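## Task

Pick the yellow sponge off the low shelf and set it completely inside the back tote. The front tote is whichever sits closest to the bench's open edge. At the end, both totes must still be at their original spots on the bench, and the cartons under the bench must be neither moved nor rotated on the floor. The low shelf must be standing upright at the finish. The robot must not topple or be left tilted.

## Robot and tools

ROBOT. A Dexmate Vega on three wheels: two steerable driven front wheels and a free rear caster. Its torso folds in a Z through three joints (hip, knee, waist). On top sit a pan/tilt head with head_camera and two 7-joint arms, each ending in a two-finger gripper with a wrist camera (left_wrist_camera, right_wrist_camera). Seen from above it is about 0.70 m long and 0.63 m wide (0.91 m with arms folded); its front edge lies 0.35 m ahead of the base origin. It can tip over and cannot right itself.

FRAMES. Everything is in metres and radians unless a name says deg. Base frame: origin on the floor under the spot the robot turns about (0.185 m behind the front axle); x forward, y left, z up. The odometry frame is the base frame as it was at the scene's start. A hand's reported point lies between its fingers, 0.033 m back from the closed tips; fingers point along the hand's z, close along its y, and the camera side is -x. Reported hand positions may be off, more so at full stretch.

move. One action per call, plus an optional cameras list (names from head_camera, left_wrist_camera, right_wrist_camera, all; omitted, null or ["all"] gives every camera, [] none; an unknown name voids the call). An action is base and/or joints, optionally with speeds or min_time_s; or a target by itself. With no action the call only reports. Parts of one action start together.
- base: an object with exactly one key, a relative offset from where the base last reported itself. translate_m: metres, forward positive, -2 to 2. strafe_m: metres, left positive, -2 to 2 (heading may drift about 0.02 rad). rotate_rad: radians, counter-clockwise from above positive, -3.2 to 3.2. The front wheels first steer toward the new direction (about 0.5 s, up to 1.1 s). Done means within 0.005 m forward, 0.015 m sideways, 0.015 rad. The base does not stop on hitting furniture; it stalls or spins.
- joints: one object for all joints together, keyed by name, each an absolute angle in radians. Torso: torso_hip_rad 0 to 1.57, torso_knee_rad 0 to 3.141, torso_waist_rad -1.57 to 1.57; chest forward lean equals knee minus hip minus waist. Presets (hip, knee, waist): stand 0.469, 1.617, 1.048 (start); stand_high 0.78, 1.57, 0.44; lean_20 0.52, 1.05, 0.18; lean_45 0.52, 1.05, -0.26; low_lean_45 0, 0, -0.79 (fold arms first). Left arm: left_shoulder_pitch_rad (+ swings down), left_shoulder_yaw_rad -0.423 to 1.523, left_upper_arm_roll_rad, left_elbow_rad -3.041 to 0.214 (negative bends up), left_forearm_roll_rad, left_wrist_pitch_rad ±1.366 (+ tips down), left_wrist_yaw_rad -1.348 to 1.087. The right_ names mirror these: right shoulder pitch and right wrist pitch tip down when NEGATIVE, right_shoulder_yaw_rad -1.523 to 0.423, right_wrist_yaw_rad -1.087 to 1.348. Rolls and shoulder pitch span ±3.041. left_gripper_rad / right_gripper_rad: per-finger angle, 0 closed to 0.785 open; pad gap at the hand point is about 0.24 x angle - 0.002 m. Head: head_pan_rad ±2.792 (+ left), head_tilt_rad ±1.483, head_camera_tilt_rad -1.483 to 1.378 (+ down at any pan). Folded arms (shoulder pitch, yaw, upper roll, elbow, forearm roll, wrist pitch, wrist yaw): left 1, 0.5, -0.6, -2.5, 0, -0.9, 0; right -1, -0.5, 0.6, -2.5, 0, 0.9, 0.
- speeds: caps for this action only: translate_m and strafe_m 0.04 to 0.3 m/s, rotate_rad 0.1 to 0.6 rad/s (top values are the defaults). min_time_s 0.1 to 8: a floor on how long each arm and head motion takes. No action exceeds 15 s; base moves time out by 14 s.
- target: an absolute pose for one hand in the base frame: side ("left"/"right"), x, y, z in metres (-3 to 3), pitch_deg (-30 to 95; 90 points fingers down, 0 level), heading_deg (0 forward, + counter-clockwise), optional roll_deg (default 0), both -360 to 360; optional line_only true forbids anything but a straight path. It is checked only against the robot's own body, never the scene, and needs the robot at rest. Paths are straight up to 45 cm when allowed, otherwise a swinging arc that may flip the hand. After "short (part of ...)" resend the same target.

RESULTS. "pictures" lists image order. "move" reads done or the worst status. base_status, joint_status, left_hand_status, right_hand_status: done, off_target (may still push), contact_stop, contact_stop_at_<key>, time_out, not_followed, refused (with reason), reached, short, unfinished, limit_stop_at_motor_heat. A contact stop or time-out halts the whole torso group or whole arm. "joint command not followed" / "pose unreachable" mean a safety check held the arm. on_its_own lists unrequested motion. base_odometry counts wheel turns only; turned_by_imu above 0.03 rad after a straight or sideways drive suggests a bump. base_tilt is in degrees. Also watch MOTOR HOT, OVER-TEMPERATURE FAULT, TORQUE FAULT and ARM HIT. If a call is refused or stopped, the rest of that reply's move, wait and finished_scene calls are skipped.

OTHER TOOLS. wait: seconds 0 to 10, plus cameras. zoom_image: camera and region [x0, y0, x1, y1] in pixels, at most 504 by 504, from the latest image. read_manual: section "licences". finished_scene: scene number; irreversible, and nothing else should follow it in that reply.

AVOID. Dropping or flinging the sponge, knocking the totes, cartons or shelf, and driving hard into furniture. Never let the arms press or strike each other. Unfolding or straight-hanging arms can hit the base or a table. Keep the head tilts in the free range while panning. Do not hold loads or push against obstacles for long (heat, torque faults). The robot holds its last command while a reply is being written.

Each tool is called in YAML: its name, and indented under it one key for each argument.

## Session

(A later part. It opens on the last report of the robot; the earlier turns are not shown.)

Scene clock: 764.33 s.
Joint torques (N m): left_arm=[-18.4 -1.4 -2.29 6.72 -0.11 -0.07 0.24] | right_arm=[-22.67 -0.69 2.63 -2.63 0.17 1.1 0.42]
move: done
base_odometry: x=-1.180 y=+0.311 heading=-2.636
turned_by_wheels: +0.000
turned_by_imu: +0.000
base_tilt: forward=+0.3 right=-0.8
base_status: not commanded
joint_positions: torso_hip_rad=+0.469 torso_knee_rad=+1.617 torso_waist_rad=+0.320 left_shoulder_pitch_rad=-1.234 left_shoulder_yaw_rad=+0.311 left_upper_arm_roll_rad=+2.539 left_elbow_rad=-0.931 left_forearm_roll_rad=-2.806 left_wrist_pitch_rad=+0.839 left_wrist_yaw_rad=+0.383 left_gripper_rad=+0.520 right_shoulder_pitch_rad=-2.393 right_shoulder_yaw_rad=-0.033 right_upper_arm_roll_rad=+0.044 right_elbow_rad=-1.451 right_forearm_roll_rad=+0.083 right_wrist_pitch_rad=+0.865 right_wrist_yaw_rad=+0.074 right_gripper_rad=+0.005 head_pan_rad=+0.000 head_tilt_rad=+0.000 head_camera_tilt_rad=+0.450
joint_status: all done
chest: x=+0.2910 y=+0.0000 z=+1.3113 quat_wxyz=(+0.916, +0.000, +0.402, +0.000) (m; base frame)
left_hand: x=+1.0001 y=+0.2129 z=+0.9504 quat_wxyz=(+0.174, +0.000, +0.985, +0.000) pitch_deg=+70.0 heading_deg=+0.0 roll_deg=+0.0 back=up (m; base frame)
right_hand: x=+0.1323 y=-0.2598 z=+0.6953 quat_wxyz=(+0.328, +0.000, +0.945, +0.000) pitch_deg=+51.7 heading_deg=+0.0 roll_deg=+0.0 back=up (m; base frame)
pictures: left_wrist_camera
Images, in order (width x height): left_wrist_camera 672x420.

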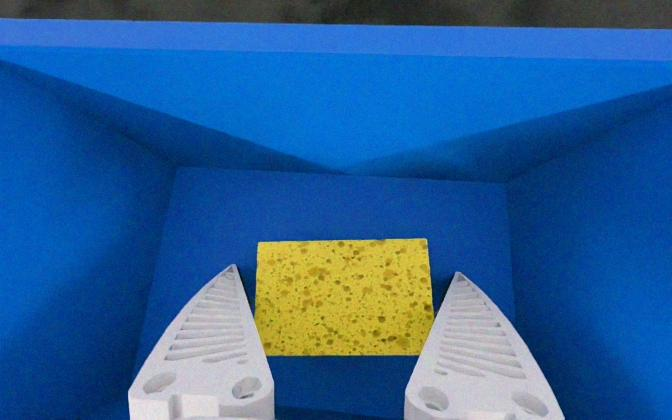

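move:
  target: {"side": "left", "x": 1.0, "y": 0.213, "z": 1.1, "pitch_deg": 70, "heading_deg": 0, "line_only": true}
  cameras: ["left_wrist_camera"]

move:
  target: {"side": "left", "x": 0.93, "y": 0.213, "z": 1.18, "pitch_deg": 60, "heading_deg": 0, "line_only": true}
  cameras: ["left_wrist_camera"]

move:
  base: {"translate_m": -0.8}
  speeds: {"translate_m": 0.15}
  joints: {"head_camera_tilt_rad": 0.0}
  cameras: ["head_camera", "left_wrist_camera"]

Scene clock: 774.43 s.
Joint torques (N m): left_arm=[-20.17 0.47 -4.24 10.6 0.17 -0.88 -0.42] | right_arm=[-24.87 -1.44 2.03 -1.79 0.22 1.52 0.11]
move: done
base_odometry: x=-1.180 y=+0.311 heading=-2.636
turned_by_wheels: +0.000
turned_by_imu: +0.001
base_tilt: forward=+0.2 right=-0.7
base_status: not commanded
joint_positions: torso_hip_rad=+0.469 torso_knee_rad=+1.617 torso_waist_rad=+0.320 left_shoulder_pitch_rad=-1.301 left_shoulder_yaw_rad=+0.173 left_upper_arm_roll_rad=+2.494 left_elbow_rad=-0.443 left_forearm_roll_rad=-2.885 left_wrist_pitch_rad=+1.323 left_wrist_yaw_rad=+0.416 left_gripper_rad=+0.520 right_shoulder_pitch_rad=-2.393 right_shoulder_yaw_rad=-0.033 right_upper_arm_roll_rad=+0.044 right_elbow_rad=-1.451 right_forearm_roll_rad=+0.083 right_wrist_pitch_rad=+0.865 right_wrist_yaw_rad=+0.074 right_gripper_rad=+0.005 head_pan_rad=+0.000 head_tilt_rad=+0.000 head_camera_tilt_rad=+0.450
joint_status: not commanded
chest: x=+0.2911 y=+0.0000 z=+1.3113 quat_wxyz=(+0.916, +0.000, +0.402, +0.000) (m; base frame)
left_hand: x=+1.0001 y=+0.2132 z=+1.0996 quat_wxyz=(+0.174, +0.000, +0.985, +0.000) pitch_deg=+70.0 heading_deg=+0.1 roll_deg=+0.1 back=up (m; base frame)
left_hand_status: reached (straight line, planned for 2.1 s): 0 mm and 0.0 deg off.
right_hand: x=+0.1323 y=-0.2598 z=+0.6953 quat_wxyz=(+0.328, +0.000, +0.945, +0.000) pitch_deg=+51.7 heading_deg=+0.0 roll_deg=+0.0 back=up (m; base frame)
pictures: left_wrist_camera
Images, in order (width x height): left_wrist_camera 672x420.

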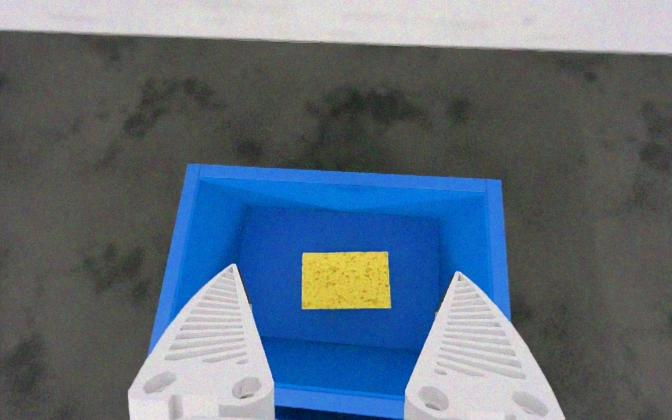

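Scene clock: 779.53 s.
Joint torques (N m): left_arm=[-24.73 2.81 -5.82 8.8 -0.6 -0.06 0.4] | right_arm=[-22.33 -2.49 3.84 -1.13 0.36 1.41 0.08]
move: done
base_odometry: x=-1.180 y=+0.311 heading=-2.636
turned_by_wheels: +0.000
turned_by_imu: +0.001
base_tilt: forward=+0.3 right=-0.8
base_status: not commanded
joint_positions: torso_hip_rad=+0.469 torso_knee_rad=+1.617 torso_waist_rad=+0.320 left_shoulder_pitch_rad=-1.882 left_shoulder_yaw_rad=+0.558 left_upper_arm_roll_rad=+2.589 left_elbow_rad=-1.562 left_forearm_roll_rad=-2.975 left_wrist_pitch_rad=+0.745 left_wrist_yaw_rad=+0.643 left_gripper_rad=+0.520 right_shoulder_pitch_rad=-2.393 right_shoulder_yaw_rad=-0.033 right_upper_arm_roll_rad=+0.044 right_elbow_rad=-1.451 right_forearm_roll_rad=+0.083 right_wrist_pitch_rad=+0.865 right_wrist_yaw_rad=+0.074 right_gripper_rad=+0.005 head_pan_rad=+0.000 head_tilt_rad=+0.000 head_camera_tilt_rad=+0.450
joint_status: not commanded
chest: x=+0.2911 y=+0.0000 z=+1.3113 quat_wxyz=(+0.916, +0.000, +0.402, +0.000) (m; base frame)
left_hand: x=+0.9304 y=+0.2130 z=+1.1795 quat_wxyz=(+0.258, +0.000, +0.966, +0.000) pitch_deg=+60.1 heading_deg=+0.0 roll_deg=+0.0 back=up (m; base frame)
left_hand_status: reached (straight line, planned for 3.8 s): 1 mm and 0.1 deg off.
right_hand: x=+0.1323 y=-0.2598 z=+0.6953 quat_wxyz=(+0.328, +0.000, +0.945, +0.000) pitch_deg=+51.7 heading_deg=+0.0 roll_deg=+0.0 back=up (m; base frame)
pictures: left_wrist_camera
Images, in order (width x height): left_wrist_camera 672x420.

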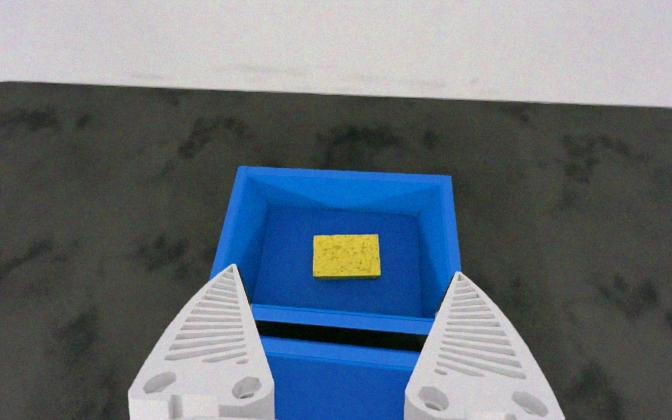

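Scene clock: 786.03 s.
Joint torques (N m): left_arm=[-24.9 -1.66 -6.39 9.23 -0.16 -1.18 -0.11] | right_arm=[-24.08 -1.05 3.24 -1.28 0.42 1.99 -0.29]
move: done
base_odometry: x=-0.481 y=+0.700 heading=-2.635
turned_by_wheels: +0.001
turned_by_imu: -0.002
base_tilt: forward=+0.3 right=-0.8
base_status: done
joint_positions: torso_hip_rad=+0.469 torso_knee_rad=+1.617 torso_waist_rad=+0.320 left_shoulder_pitch_rad=-1.885 left_shoulder_yaw_rad=+0.559 left_upper_arm_roll_rad=+2.589 left_elbow_rad=-1.565 left_forearm_roll_rad=-2.975 left_wrist_pitch_rad=+0.743 left_wrist_yaw_rad=+0.643 left_gripper_rad=+0.520 right_shoulder_pitch_rad=-2.393 right_shoulder_yaw_rad=-0.033 right_upper_arm_roll_rad=+0.044 right_elbow_rad=-1.451 right_forearm_roll_rad=+0.083 right_wrist_pitch_rad=+0.865 right_wrist_yaw_rad=+0.074 right_gripper_rad=+0.005 head_pan_rad=+0.000 head_tilt_rad=+0.000 head_camera_tilt_rad=+0.000
joint_status: all done
chest: x=+0.2911 y=+0.0000 z=+1.3112 quat_wxyz=(+0.916, +0.000, +0.402, +0.000) (m; base frame)
left_hand: x=+0.9300 y=+0.2129 z=+1.1798 quat_wxyz=(+0.259, +0.000, +0.966, +0.000) pitch_deg=+60.0 heading_deg=+0.0 roll_deg=+0.0 back=up (m; base frame)
right_hand: x=+0.1323 y=-0.2598 z=+0.6953 quat_wxyz=(+0.328, +0.000, +0.945, +0.000) pitch_deg=+51.7 heading_deg=+0.0 roll_deg=+0.0 back=up (m; base frame)
pictures: head_camera, left_wrist_camera
Images, in order (width x height): head_camera 896x560, left_wrist_camera 672x420.

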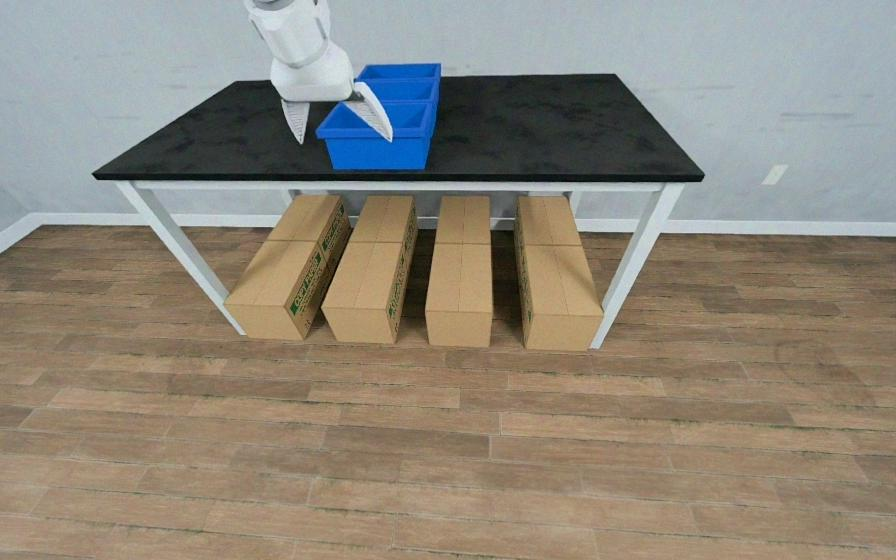

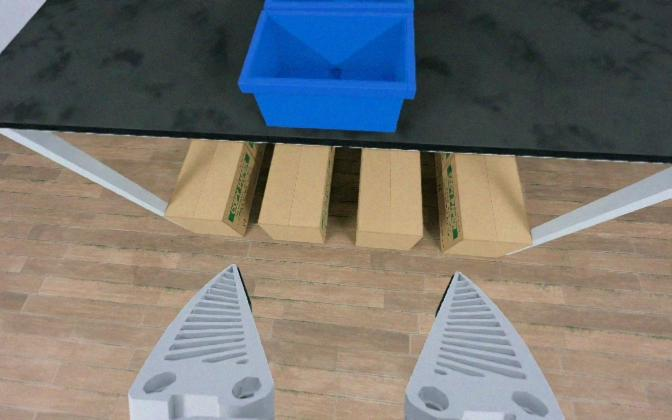

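finished_scene:
  scene: 1

The scene is finished: the task was done.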